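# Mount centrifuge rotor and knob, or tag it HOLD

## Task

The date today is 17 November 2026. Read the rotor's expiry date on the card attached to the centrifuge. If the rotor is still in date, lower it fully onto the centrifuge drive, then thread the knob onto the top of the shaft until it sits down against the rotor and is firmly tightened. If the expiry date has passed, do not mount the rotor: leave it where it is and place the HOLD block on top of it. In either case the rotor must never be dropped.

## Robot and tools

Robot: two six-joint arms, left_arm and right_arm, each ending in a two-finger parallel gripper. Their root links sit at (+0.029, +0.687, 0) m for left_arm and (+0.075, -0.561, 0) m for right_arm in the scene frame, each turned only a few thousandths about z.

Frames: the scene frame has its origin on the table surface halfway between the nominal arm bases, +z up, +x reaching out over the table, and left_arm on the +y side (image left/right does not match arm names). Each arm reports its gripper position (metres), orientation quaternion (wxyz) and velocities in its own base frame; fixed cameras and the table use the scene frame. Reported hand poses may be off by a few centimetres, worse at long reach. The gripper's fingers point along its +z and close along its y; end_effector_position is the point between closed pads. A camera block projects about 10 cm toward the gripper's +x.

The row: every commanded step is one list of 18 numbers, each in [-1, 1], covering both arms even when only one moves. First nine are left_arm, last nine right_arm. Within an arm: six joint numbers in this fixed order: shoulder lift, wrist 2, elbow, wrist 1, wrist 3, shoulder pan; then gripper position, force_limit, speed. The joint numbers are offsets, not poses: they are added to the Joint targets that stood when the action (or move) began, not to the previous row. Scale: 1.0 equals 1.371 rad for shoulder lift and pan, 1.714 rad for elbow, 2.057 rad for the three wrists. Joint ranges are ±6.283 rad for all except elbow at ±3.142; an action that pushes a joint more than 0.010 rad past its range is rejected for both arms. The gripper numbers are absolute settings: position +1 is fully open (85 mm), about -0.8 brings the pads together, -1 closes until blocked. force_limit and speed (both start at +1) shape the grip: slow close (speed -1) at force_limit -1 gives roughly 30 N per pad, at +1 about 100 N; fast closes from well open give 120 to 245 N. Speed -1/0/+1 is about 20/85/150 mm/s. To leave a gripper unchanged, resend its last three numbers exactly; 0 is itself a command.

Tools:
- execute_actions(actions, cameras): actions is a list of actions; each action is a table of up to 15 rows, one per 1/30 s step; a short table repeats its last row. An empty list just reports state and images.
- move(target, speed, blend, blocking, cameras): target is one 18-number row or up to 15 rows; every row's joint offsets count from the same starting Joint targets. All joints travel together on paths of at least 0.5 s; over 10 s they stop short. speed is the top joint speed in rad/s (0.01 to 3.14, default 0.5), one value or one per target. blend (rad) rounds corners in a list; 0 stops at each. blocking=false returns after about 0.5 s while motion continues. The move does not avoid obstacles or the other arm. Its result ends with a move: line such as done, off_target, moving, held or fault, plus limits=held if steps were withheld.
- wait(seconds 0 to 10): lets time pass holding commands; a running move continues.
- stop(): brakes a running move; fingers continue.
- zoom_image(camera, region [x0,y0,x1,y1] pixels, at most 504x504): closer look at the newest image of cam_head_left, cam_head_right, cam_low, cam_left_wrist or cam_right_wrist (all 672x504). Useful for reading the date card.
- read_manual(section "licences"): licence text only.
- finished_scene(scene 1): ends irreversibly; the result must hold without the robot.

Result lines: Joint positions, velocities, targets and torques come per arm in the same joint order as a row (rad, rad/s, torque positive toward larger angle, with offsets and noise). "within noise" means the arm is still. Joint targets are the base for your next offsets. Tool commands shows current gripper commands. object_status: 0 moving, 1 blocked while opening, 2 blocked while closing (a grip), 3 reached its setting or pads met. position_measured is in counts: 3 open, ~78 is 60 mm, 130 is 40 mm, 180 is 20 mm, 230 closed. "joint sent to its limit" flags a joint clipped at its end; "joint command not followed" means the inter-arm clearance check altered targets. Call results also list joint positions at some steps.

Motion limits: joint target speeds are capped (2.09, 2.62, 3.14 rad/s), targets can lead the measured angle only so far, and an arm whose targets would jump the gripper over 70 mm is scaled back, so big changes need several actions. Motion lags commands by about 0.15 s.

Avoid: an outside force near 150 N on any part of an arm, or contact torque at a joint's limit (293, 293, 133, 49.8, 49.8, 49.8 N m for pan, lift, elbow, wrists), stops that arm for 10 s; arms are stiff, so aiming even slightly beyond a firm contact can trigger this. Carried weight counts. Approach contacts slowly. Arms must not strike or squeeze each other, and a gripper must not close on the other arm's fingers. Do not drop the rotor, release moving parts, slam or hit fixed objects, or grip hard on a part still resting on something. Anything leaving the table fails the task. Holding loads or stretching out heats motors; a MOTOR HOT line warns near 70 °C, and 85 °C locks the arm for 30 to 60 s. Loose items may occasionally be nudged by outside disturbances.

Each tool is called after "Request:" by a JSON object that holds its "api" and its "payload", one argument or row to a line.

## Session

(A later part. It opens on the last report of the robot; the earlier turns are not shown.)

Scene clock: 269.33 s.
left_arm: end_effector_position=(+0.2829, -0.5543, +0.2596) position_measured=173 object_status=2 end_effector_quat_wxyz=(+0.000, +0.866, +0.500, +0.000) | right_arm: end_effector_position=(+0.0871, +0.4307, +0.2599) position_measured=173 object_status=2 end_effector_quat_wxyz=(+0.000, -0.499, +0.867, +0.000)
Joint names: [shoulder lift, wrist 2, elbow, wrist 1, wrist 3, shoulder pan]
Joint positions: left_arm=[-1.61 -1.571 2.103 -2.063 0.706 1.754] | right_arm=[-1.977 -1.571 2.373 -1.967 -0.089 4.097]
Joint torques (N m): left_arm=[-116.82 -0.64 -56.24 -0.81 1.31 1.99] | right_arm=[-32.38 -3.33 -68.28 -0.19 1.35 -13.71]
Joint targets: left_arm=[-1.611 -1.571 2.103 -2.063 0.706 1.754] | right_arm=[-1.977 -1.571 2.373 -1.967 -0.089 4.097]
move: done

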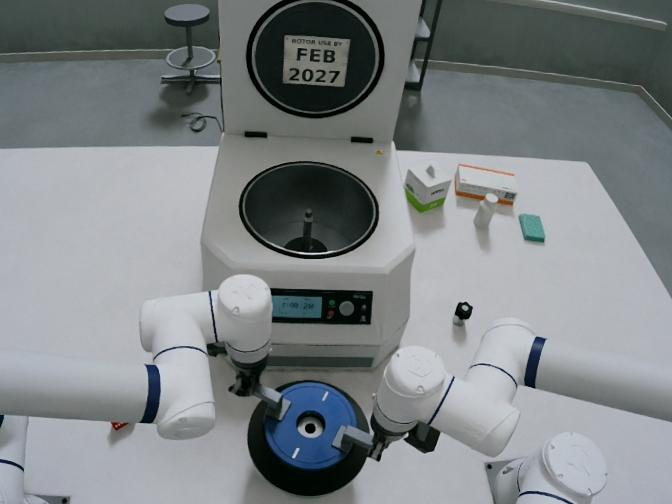

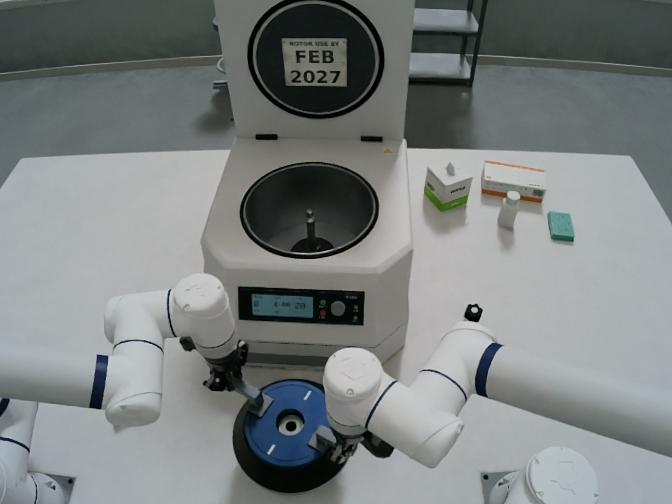

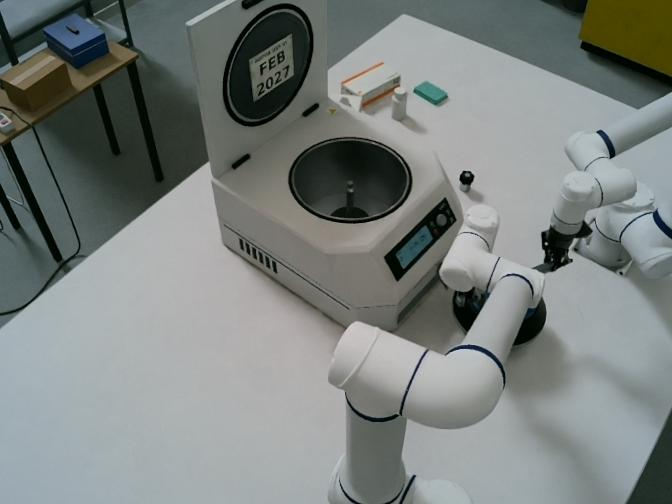

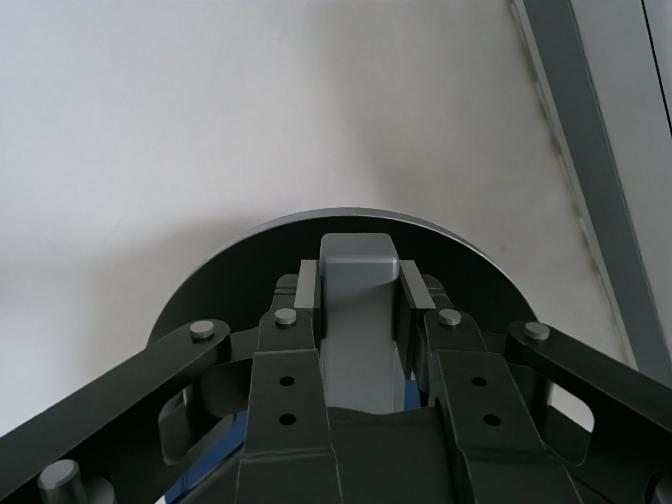

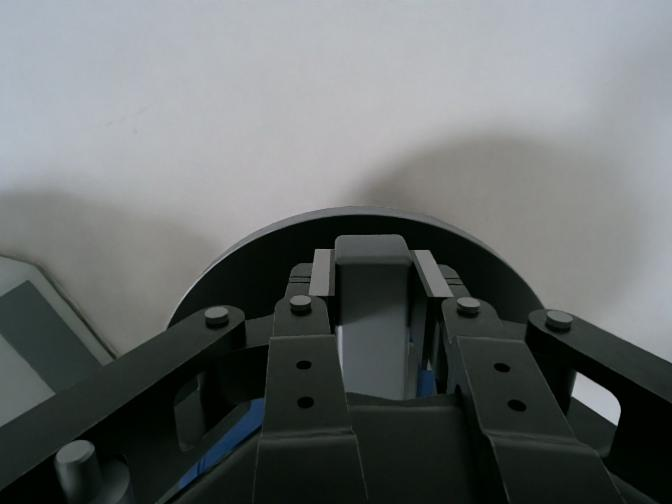

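Request:
{"api": "move", "payload": {
  "target": [
    [-0.0338,0,-0.0425,0.0579,0,0,-1,0.4,-1,-0.0316,0,-0.0515,0.0639,0,0,-1,0.4,-1],
    [-0.0579,0,-0.0899,0.1135,0,0,-1,0.4,-1,-0.0502,0,-0.1066,0.1223,0,0,-1,0.4,-1],
    [-0.0732,0,-0.1421,0.1672,0,0,-1,0.4,-1,-0.0576,0,-0.1652,0.176,0,0,-1,0.4,-1],
    [-0.0801,0,-0.1991,0.2193,0,0,-1,0.4,-1,-0.0562,0,-0.2271,0.2267,0,0,-1,0.4,-1],
    [-0.0792,0,-0.2609,0.2702,0,0,-1,0.4,-1,-0.0473,0,-0.2925,0.2753,0,0,-1,0.4,-1],
    [-0.0761,0,-0.2939,0.2956,0,0,-1,0.4,-1,-0.04,0,-0.3266,0.2988,0,0,-1,0.4,-1]
  ],
  "speed": 0.12,
  "blend": [0.01,0.01,0.01,0.01,0.01,0]
}}

Scene clock: 289.83 s.
left_arm: end_effector_position=(+0.2829, -0.5545, +0.5896) position_measured=173 object_status=2 end_effector_quat_wxyz=(+0.000, +0.866, +0.500, +0.000) | right_arm: end_effector_position=(+0.0871, +0.4307, +0.5899) position_measured=173 object_status=2 end_effector_quat_wxyz=(+0.000, -0.499, +0.867, +0.000)
Joint names: [shoulder lift, wrist 2, elbow, wrist 1, wrist 3, shoulder pan]
Joint positions: left_arm=[-1.715 -1.571 1.6 -1.455 0.706 1.754] | right_arm=[-2.032 -1.571 1.813 -1.353 -0.089 4.097]
Joint torques (N m): left_arm=[-61.12 -3.23 -73.6 -6.79 1.14 -14.91] | right_arm=[-13.61 0.19 -83.05 -5.93 1.35 -11.01]
Joint targets: left_arm=[-1.715 -1.571 1.599 -1.454 0.706 1.754] | right_arm=[-2.032 -1.571 1.813 -1.352 -0.089 4.097]
move: done

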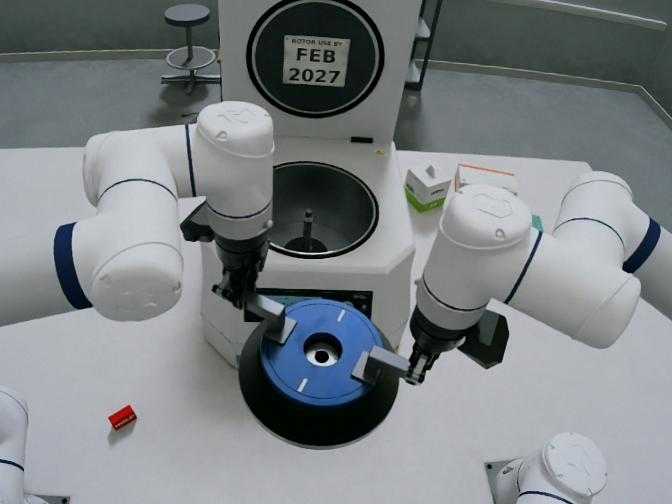

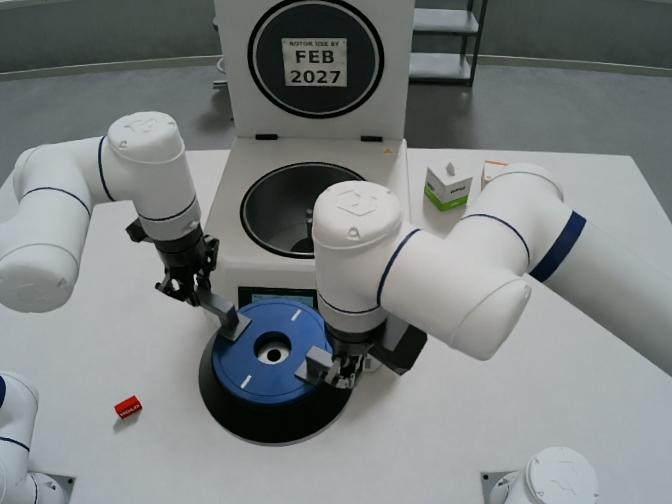

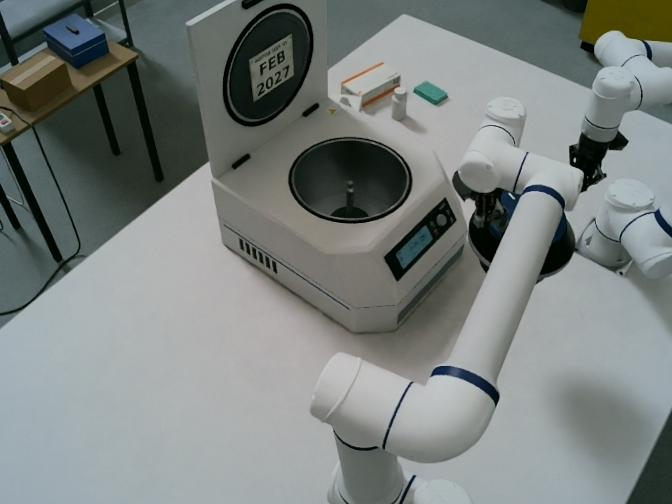

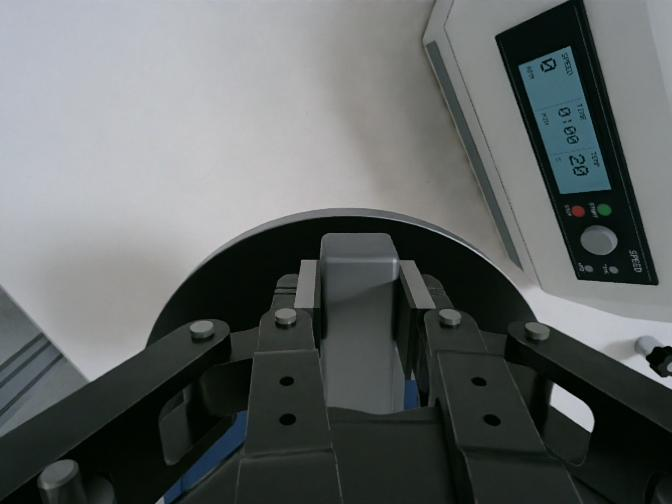

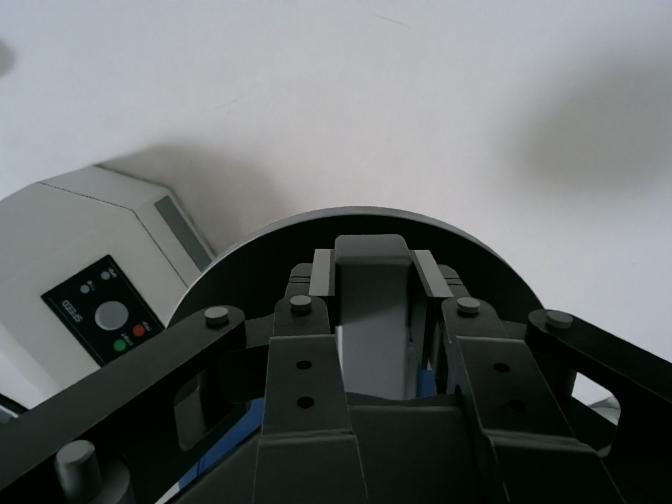

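Request:
{"api": "move", "payload": {
  "target": [
    [0.0455,0,-0.0316,-0.004,0.0583,0.0732,-1,0.4,-1,0.0164,0,-0.0065,-0.0055,-0.0504,-0.0899,-1,0.4,-1],
    [0.0967,0,-0.0704,-0.0058,0.1119,0.1394,-1,0.4,-1,0.042,0,-0.0179,-0.0131,-0.0925,-0.1674,-1,0.4,-1],
    [0.1517,0,-0.1157,-0.0047,0.1609,0.1985,-1,0.4,-1,0.0756,0,-0.034,-0.022,-0.1271,-0.2336,-1,0.4,-1]
  ],
  "speed": 0.12,
  "blend": [0.02,0.02,0]
}}

Scene clock: 372.03 s.
left_arm: end_effector_position=(+0.4777, -0.5733, +0.5894) position_measured=173 object_status=2 end_effector_quat_wxyz=(+0.000, +0.880, +0.474, +0.000) | right_arm: end_effector_position=(+0.2692, +0.4191, +0.5900) position_measured=173 object_status=2 end_effector_quat_wxyz=(+0.000, -0.473, +0.881, +0.000)
Joint names: [shoulder lift, wrist 2, elbow, wrist 1, wrist 3, shoulder pan]
Joint positions: left_arm=[-1.507 -1.571 1.401 -1.464 1.037 2.026] | right_arm=[-1.928 -1.571 1.755 -1.398 -0.35 3.777]
Joint torques (N m): left_arm=[-94.86 -3.31 -71.45 -6.84 2.89 -2.32] | right_arm=[-21.64 -1.9 -86.19 -18.52 -1.3 -20.36]
Joint targets: left_arm=[-1.507 -1.571 1.401 -1.464 1.037 2.026] | right_arm=[-1.928 -1.571 1.755 -1.398 -0.350 3.777]
move: done

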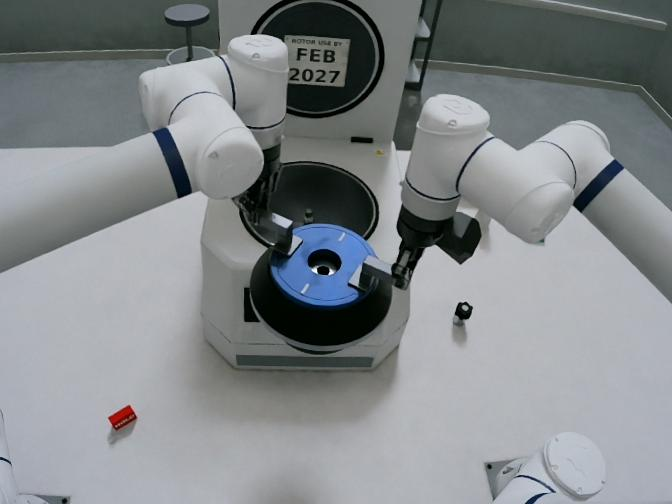

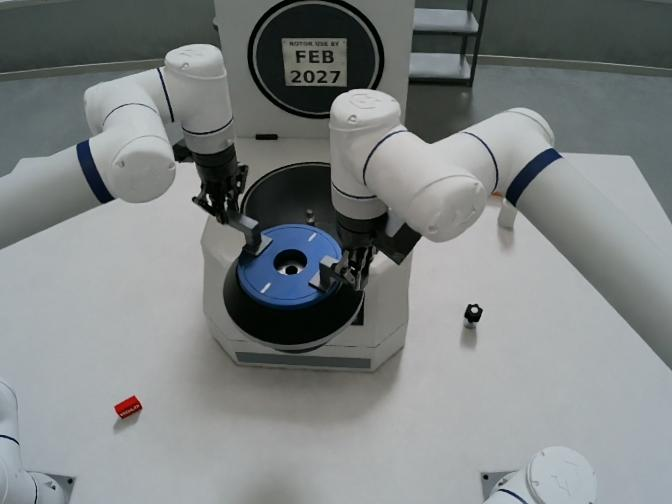

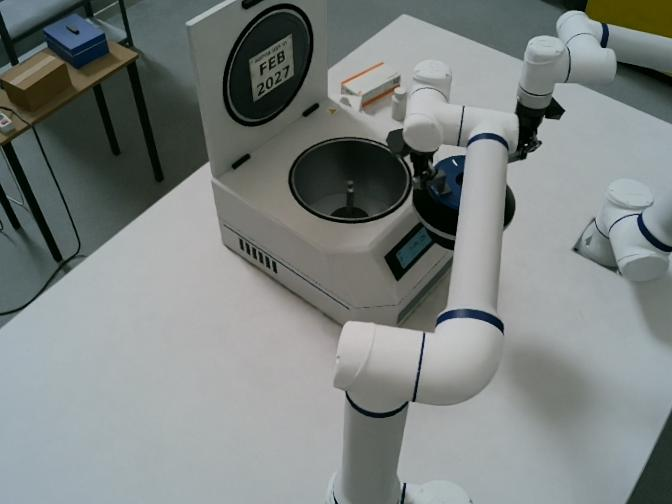

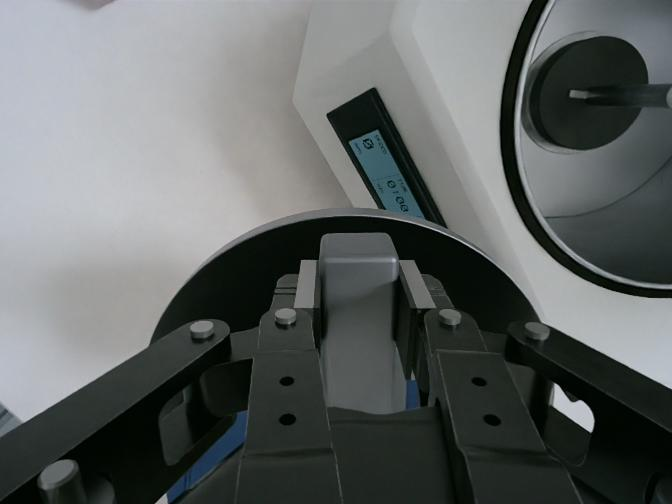

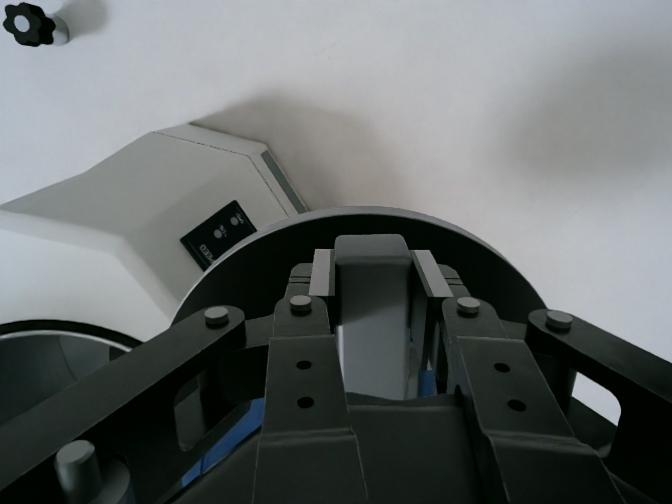

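Request:
{"api": "move", "payload": {
  "target": [
    [0.0593,0,-0.053,0.0046,0.0448,0.0529,-1,0.4,-1,0.0404,0,-0.0213,-0.0094,-0.028,-0.0562,-1,0.4,-1],
    [0.1229,0,-0.1141,0.0131,0.0856,0.1,-1,0.4,-1,0.0869,0,-0.0477,-0.0182,-0.0501,-0.1036,-1,0.4,-1],
    [0.1917,0,-0.1857,0.027,0.1232,0.1421,-1,0.4,-1,0.138,0,-0.0795,-0.0258,-0.0671,-0.1435,-1,0.4,-1],
    [0.2673,0,-0.2705,0.0472,0.1577,0.1794,-1,0.4,-1,0.1929,0,-0.117,-0.0312,-0.08,-0.1769,-1,0.4,-1],
    [0.3536,0,-0.3755,0.0773,0.1896,0.2131,-1,0.4,-1,0.2506,0,-0.1602,-0.0336,-0.0893,-0.2054,-1,0.4,-1]
  ],
  "speed": 0.14,
  "blend": [0.02,0.02,0.02,0.02,0]
}}

Request:
{"api": "zoom_image", "payload": {
  "camera": "cam_head_left",
  "region": [220, 140, 400, 290]
}}

Request:
{"api": "zoom_image", "payload": {
  "camera": "cam_head_right",
  "region": [220, 140, 400, 290]
}}

Request:
{"api": "zoom_image", "payload": {
  "camera": "cam_low",
  "region": [280, 80, 440, 240]
}}

Scene clock: 388.50 s.
left_arm: end_effector_position=(+0.8027, -0.6055, +0.5893) position_measured=173 object_status=2 end_effector_quat_wxyz=(+0.000, +0.902, +0.431, +0.000) | right_arm: end_effector_position=(+0.5742, +0.4011, +0.5897) position_measured=173 object_status=2 end_effector_quat_wxyz=(+0.000, -0.429, +0.903, +0.000)
Joint names: [shoulder lift, wrist 2, elbow, wrist 1, wrist 3, shoulder pan]
Joint positions: left_arm=[-1.022 -1.571 0.758 -1.305 1.427 2.318] | right_arm=[-1.584 -1.571 1.48 -1.467 -0.534 3.495]
Joint torques (N m): left_arm=[-173.28 -11.64 -71.78 -3.73 4.2 -30.6] | right_arm=[-50.13 1.38 -94.21 -28.75 -0.62 -21.29]
Joint targets: left_arm=[-1.022 -1.571 0.757 -1.305 1.427 2.318] | right_arm=[-1.584 -1.571 1.480 -1.467 -0.534 3.495]
move: done

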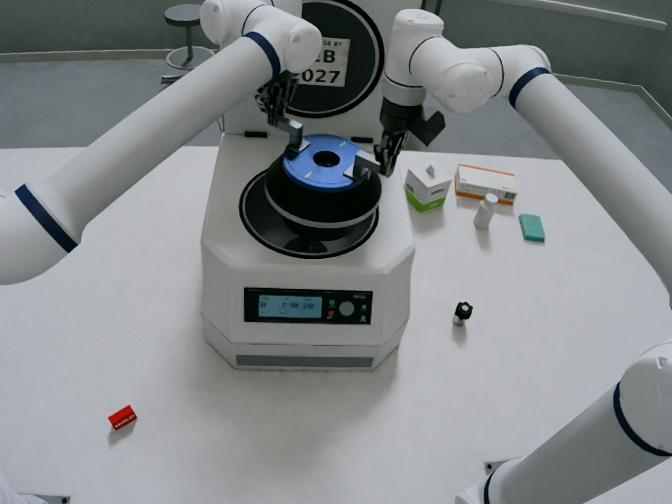

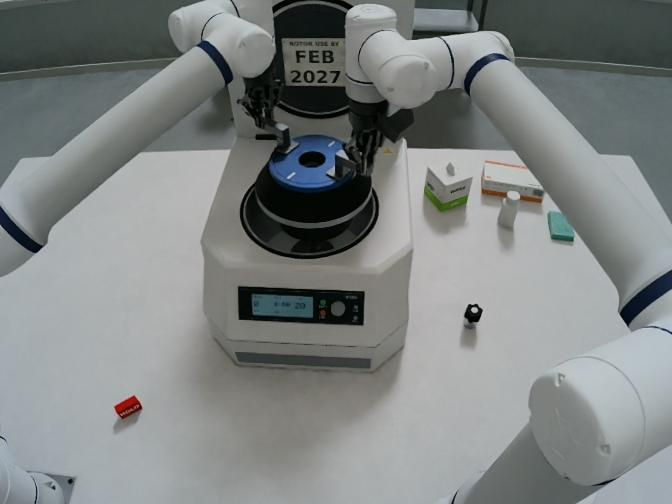

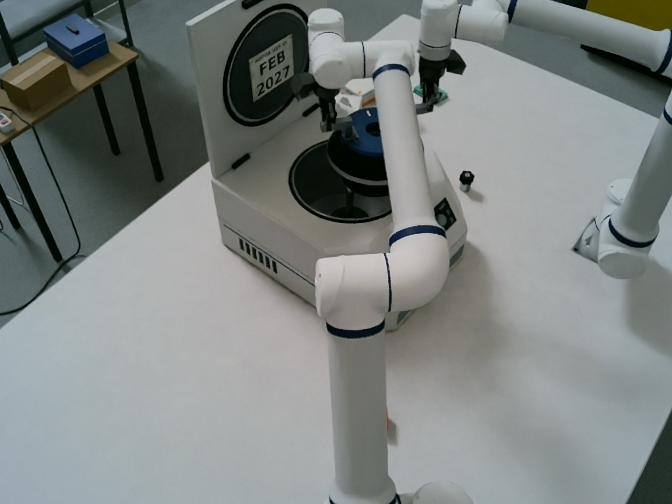

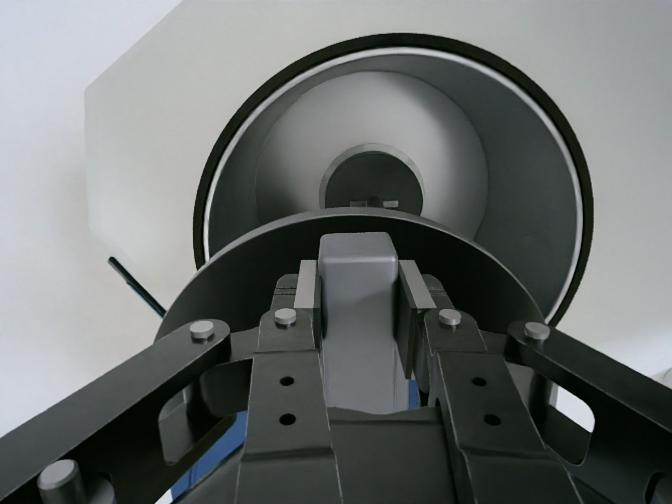

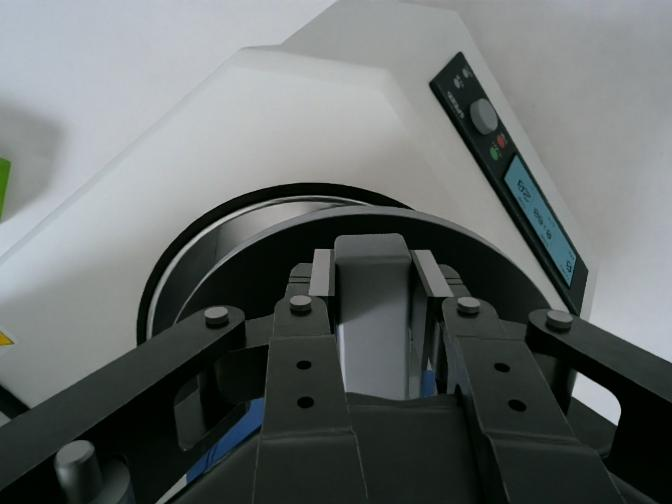

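Scaled by 2.800 from the camera's 672x504 image, which has a finer 960x720 frame.

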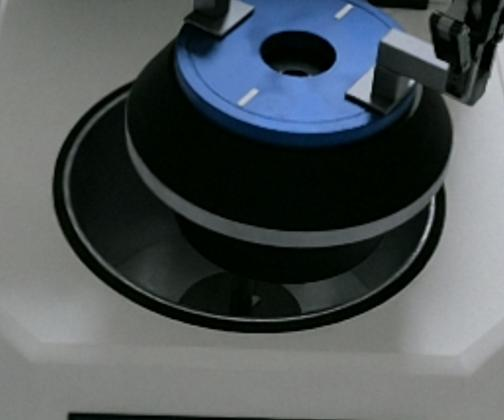

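Scaled by 2.800 from the camera's 672x504 image, which has a finer 960x720 frame.

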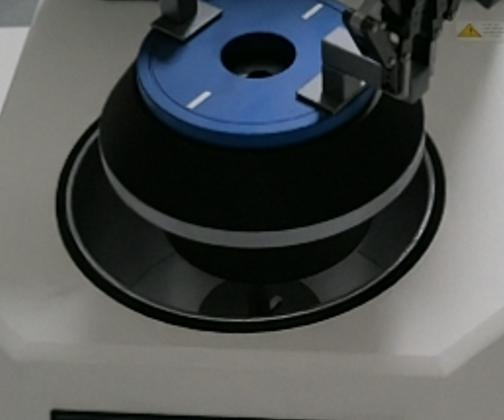

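Scaled by 3.150 from the camera's 672x504 image, which has a finer 960x720 frame.

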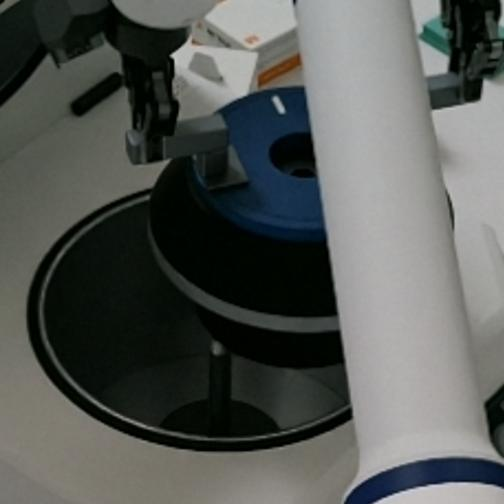

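Request:
{"api": "zoom_image", "payload": {
  "camera": "cam_left_wrist",
  "region": [310, 130, 440, 225]
}}

Request:
{"api": "zoom_image", "payload": {
  "camera": "cam_head_left",
  "region": [290, 130, 370, 190]
}}

Request:
{"api": "zoom_image", "payload": {
  "camera": "cam_head_right",
  "region": [280, 130, 360, 190]
}}

Request:
{"api": "zoom_image", "payload": {
  "camera": "cam_low",
  "region": [310, 100, 410, 220]
}}

Scaled by 3.877 from the camera's 672x504 image, which has a finer 960x720 frame.

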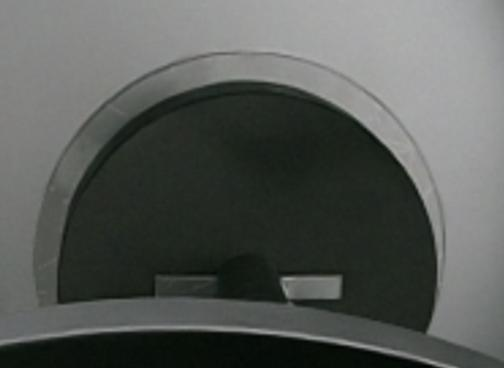

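Scaled by 6.300 from the camera's 672x504 image, which has a finer 960x720 frame.

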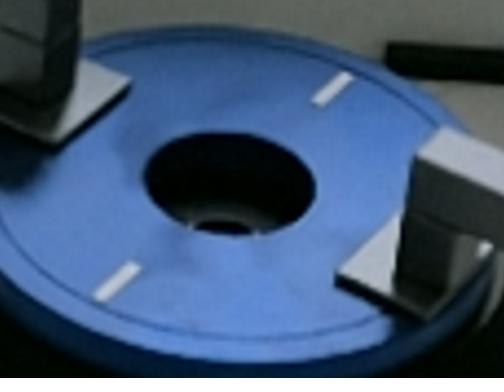

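Scaled by 6.300 from the camera's 672x504 image, which has a finer 960x720 frame.

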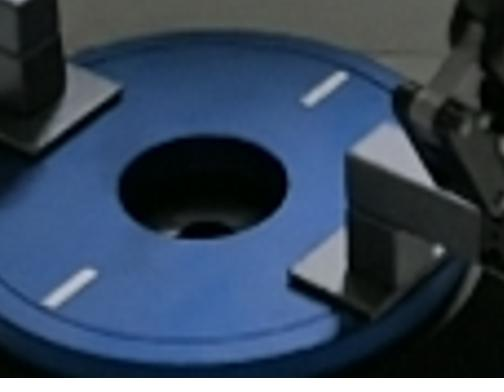

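Scaled by 4.200 from the camera's 672x504 image, which has a finer 960x720 frame.

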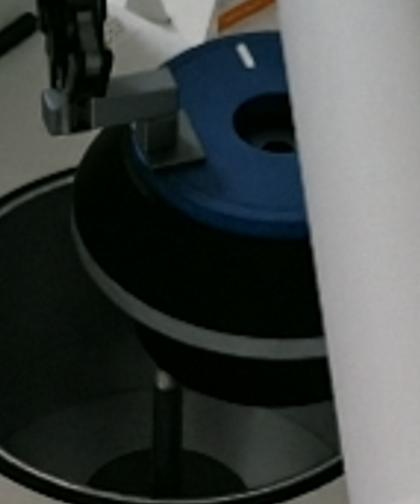

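Request:
{"api": "move", "payload": {
  "target": [0.0753,0,-0.0984,0.0318,0.0213,0.0266,-1,0.4,-1,0.0503,0,-0.0415,0.001,-0.0072,-0.0163,-1,0.4,-1],
  "speed": 0.12
}}

Request:
{"api": "zoom_image", "payload": {
  "camera": "cam_low",
  "region": [280, 60, 440, 230]
}}

Request:
{"api": "zoom_image", "payload": {
  "camera": "cam_head_left",
  "region": [220, 100, 400, 280]
}}

Request:
{"api": "zoom_image", "payload": {
  "camera": "cam_head_right",
  "region": [220, 100, 400, 280]
}}

Request:
{"api": "zoom_image", "payload": {
  "camera": "cam_left_wrist",
  "region": [250, 130, 510, 260]
}}

Scene clock: 432.13 s.
left_arm: end_effector_position=(+0.8535, -0.6051, +0.5891) position_measured=173 object_status=2 end_effector_quat_wxyz=(+0.000, +0.904, +0.428, +0.000) | right_arm: end_effector_position=(+0.6231, +0.4019, +0.5900) position_measured=173 object_status=2 end_effector_quat_wxyz=(+0.000, -0.426, +0.905, +0.000)
Joint names: [shoulder lift, wrist 2, elbow, wrist 1, wrist 3, shoulder pan]
Joint positions: left_arm=[-0.919 -1.571 0.589 -1.24 1.471 2.354] | right_arm=[-1.515 -1.571 1.409 -1.465 -0.549 3.473]
Joint torques (N m): left_arm=[-187.16 -6.17 -70.7 -1.87 4.36 -13.18] | right_arm=[-64.9 0.57 -89.8 -15.95 -0.33 -22.87]
Joint targets: left_arm=[-0.919 -1.571 0.588 -1.240 1.471 2.355] | right_arm=[-1.515 -1.571 1.409 -1.465 -0.549 3.473]
move: done

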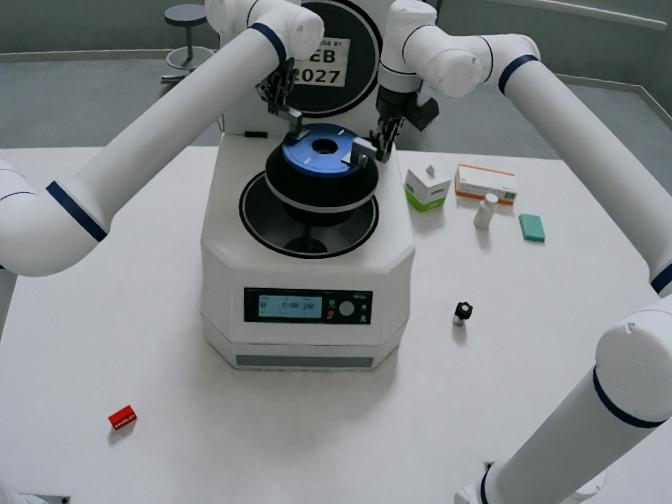

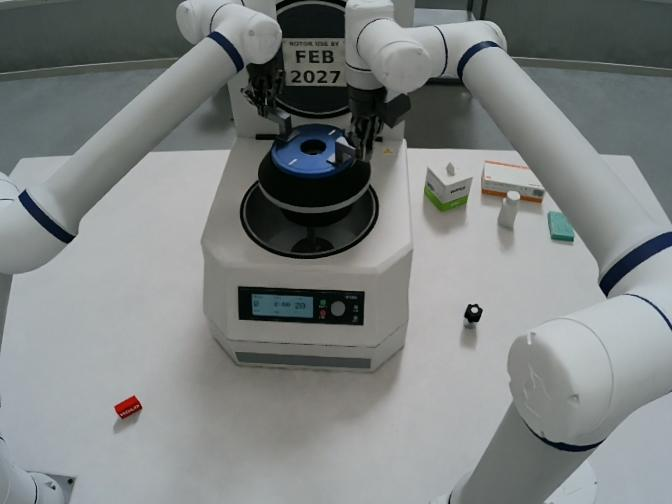

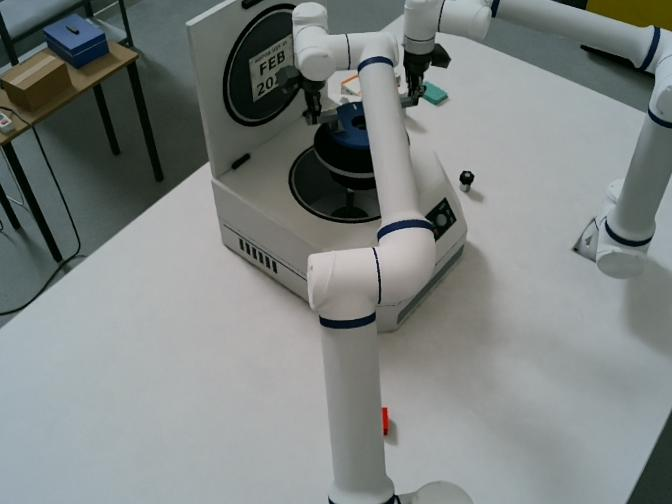

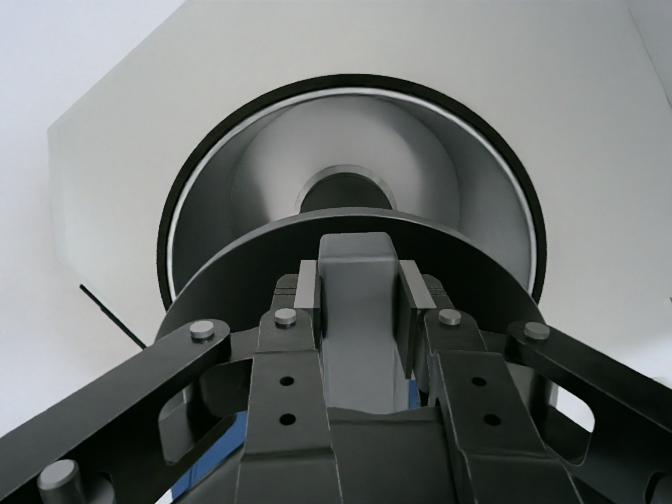

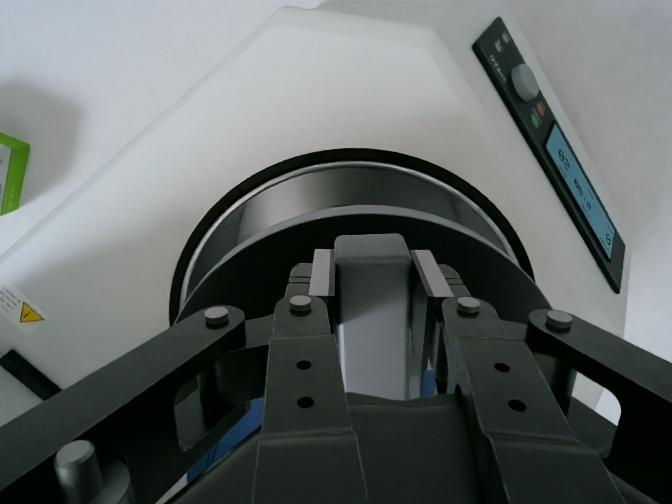

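Scaled by 2.965 from the camera's 672x504 image, which has a finer 960x720 frame.

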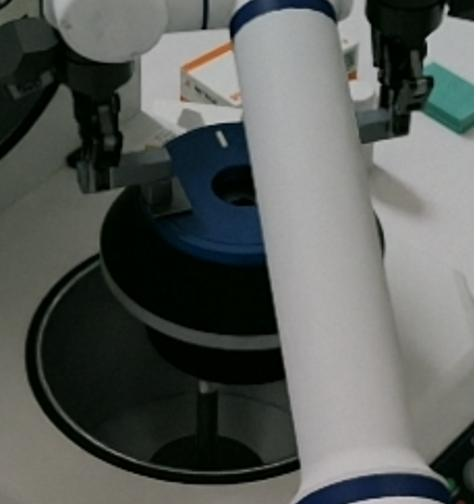

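Scaled by 2.800 from the camera's 672x504 image, which has a finer 960x720 frame.

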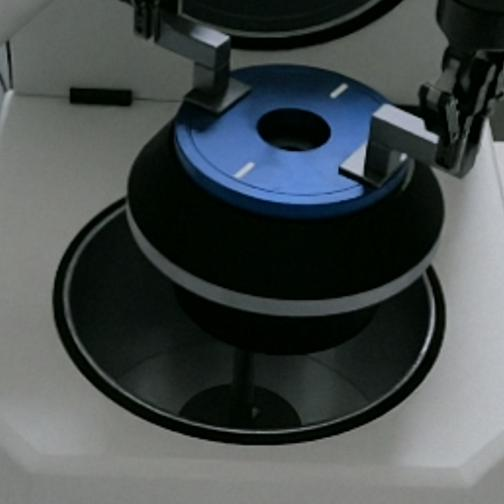

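Scaled by 2.800 from the camera's 672x504 image, which has a finer 960x720 frame.

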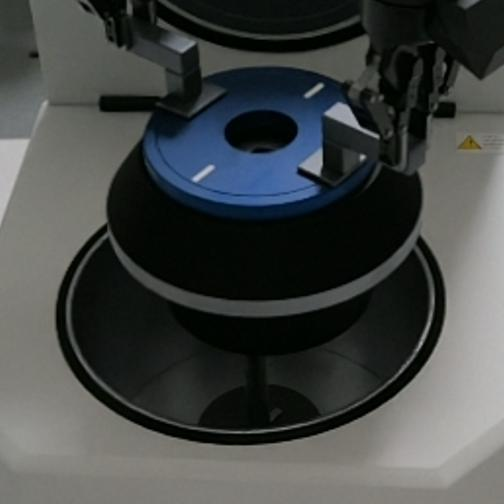

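Scaled by 1.938 from the camera's 672x504 image, which has a finer 960x720 frame.

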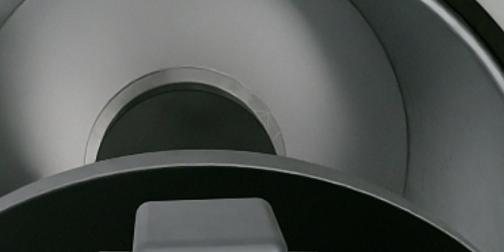

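Request:
{"api": "move", "payload": {
  "target": [0.0141,0,-0.0192,0.0066,0.014,0.021,-1,0.4,-1,0.036,0,-0.0316,0.0023,0.0076,0.0115,-1,0.4,-1],
  "speed": 0.08
}}

Request:
{"api": "zoom_image", "payload": {
  "camera": "cam_low",
  "region": [280, 60, 440, 230]
}}

Request:
{"api": "zoom_image", "payload": {
  "camera": "cam_head_left",
  "region": [220, 100, 400, 280]
}}

Request:
{"api": "zoom_image", "payload": {
  "camera": "cam_head_right",
  "region": [220, 100, 400, 280]
}}

Scene clock: 479.67 s.
left_arm: end_effector_position=(+0.8755, -0.5851, +0.5891) position_measured=173 object_status=2 end_effector_quat_wxyz=(+0.000, +0.904, +0.428, +0.000) | right_arm: end_effector_position=(+0.6448, +0.4218, +0.5904) position_measured=173 object_status=2 end_effector_quat_wxyz=(+0.000, -0.426, +0.905, +0.000)
Joint names: [shoulder lift, wrist 2, elbow, wrist 1, wrist 3, shoulder pan]
Joint positions: left_arm=[-0.899 -1.571 0.556 -1.226 1.5 2.383] | right_arm=[-1.466 -1.571 1.355 -1.46 -0.533 3.489]
Joint torques (N m): left_arm=[-188.97 -3.87 -68.64 -1.32 4.76 -7.51] | right_arm=[-70.37 -1.54 -86.8 -13.86 4.46 -1.72]
Joint targets: left_arm=[-0.899 -1.571 0.556 -1.226 1.500 2.383] | right_arm=[-1.466 -1.571 1.355 -1.460 -0.533 3.489]
move: done

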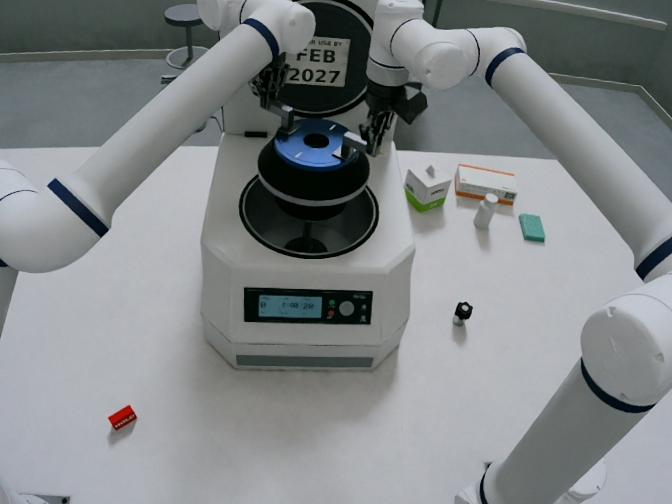

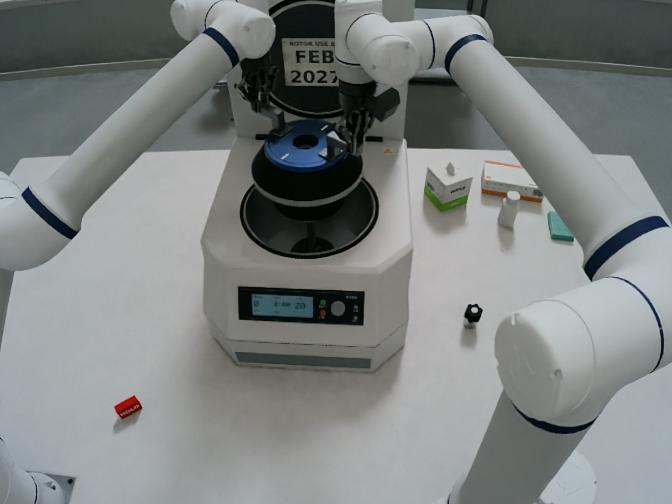

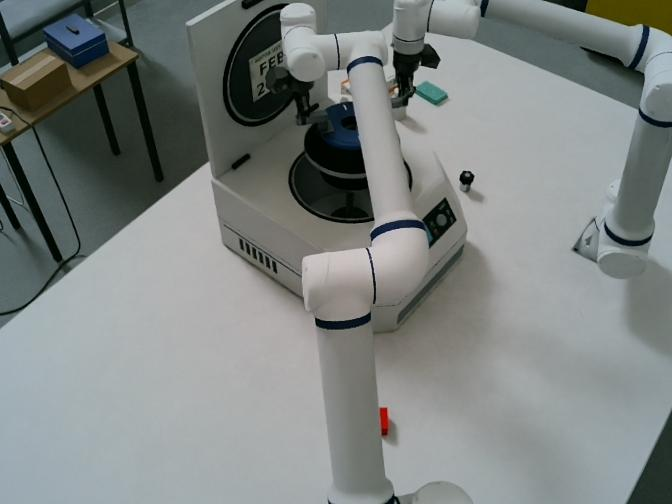

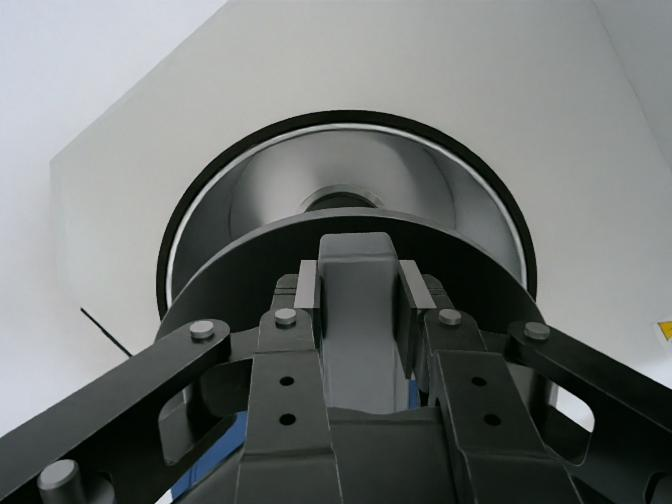

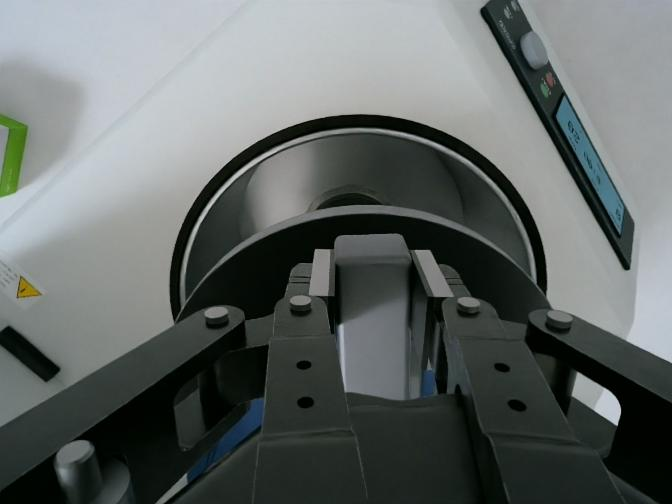

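Scaled by 2.965 from the camera's 672x504 image, which has a finer 960x720 frame.

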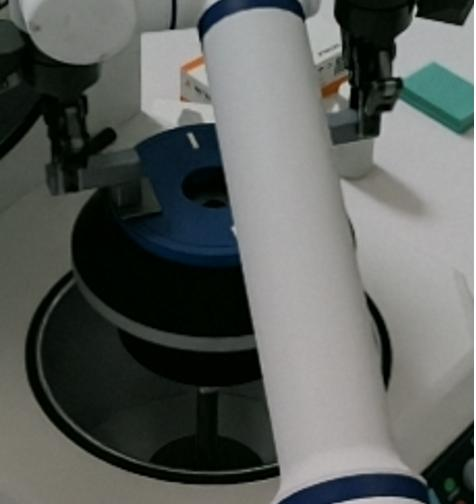

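Scaled by 2.800 from the camera's 672x504 image, which has a finer 960x720 frame.

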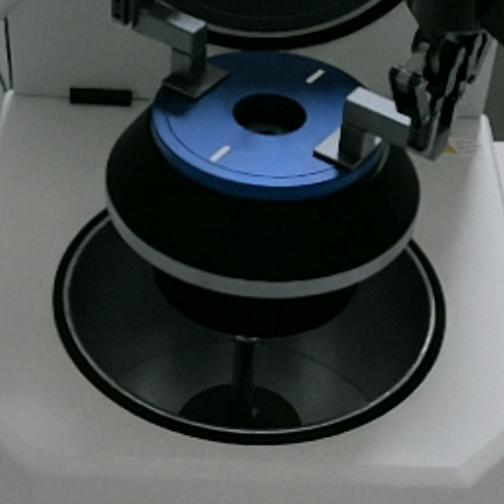

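Scaled by 2.800 from the camera's 672x504 image, which has a finer 960x720 frame.

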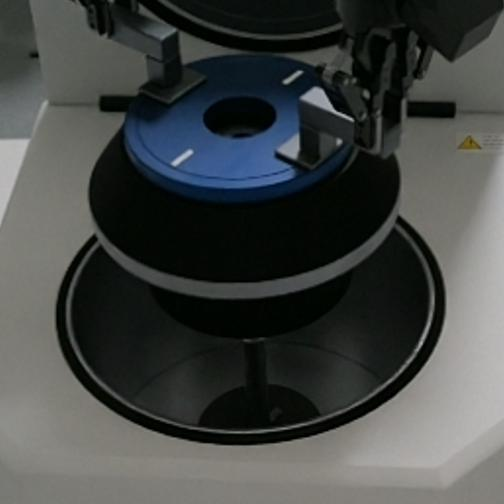

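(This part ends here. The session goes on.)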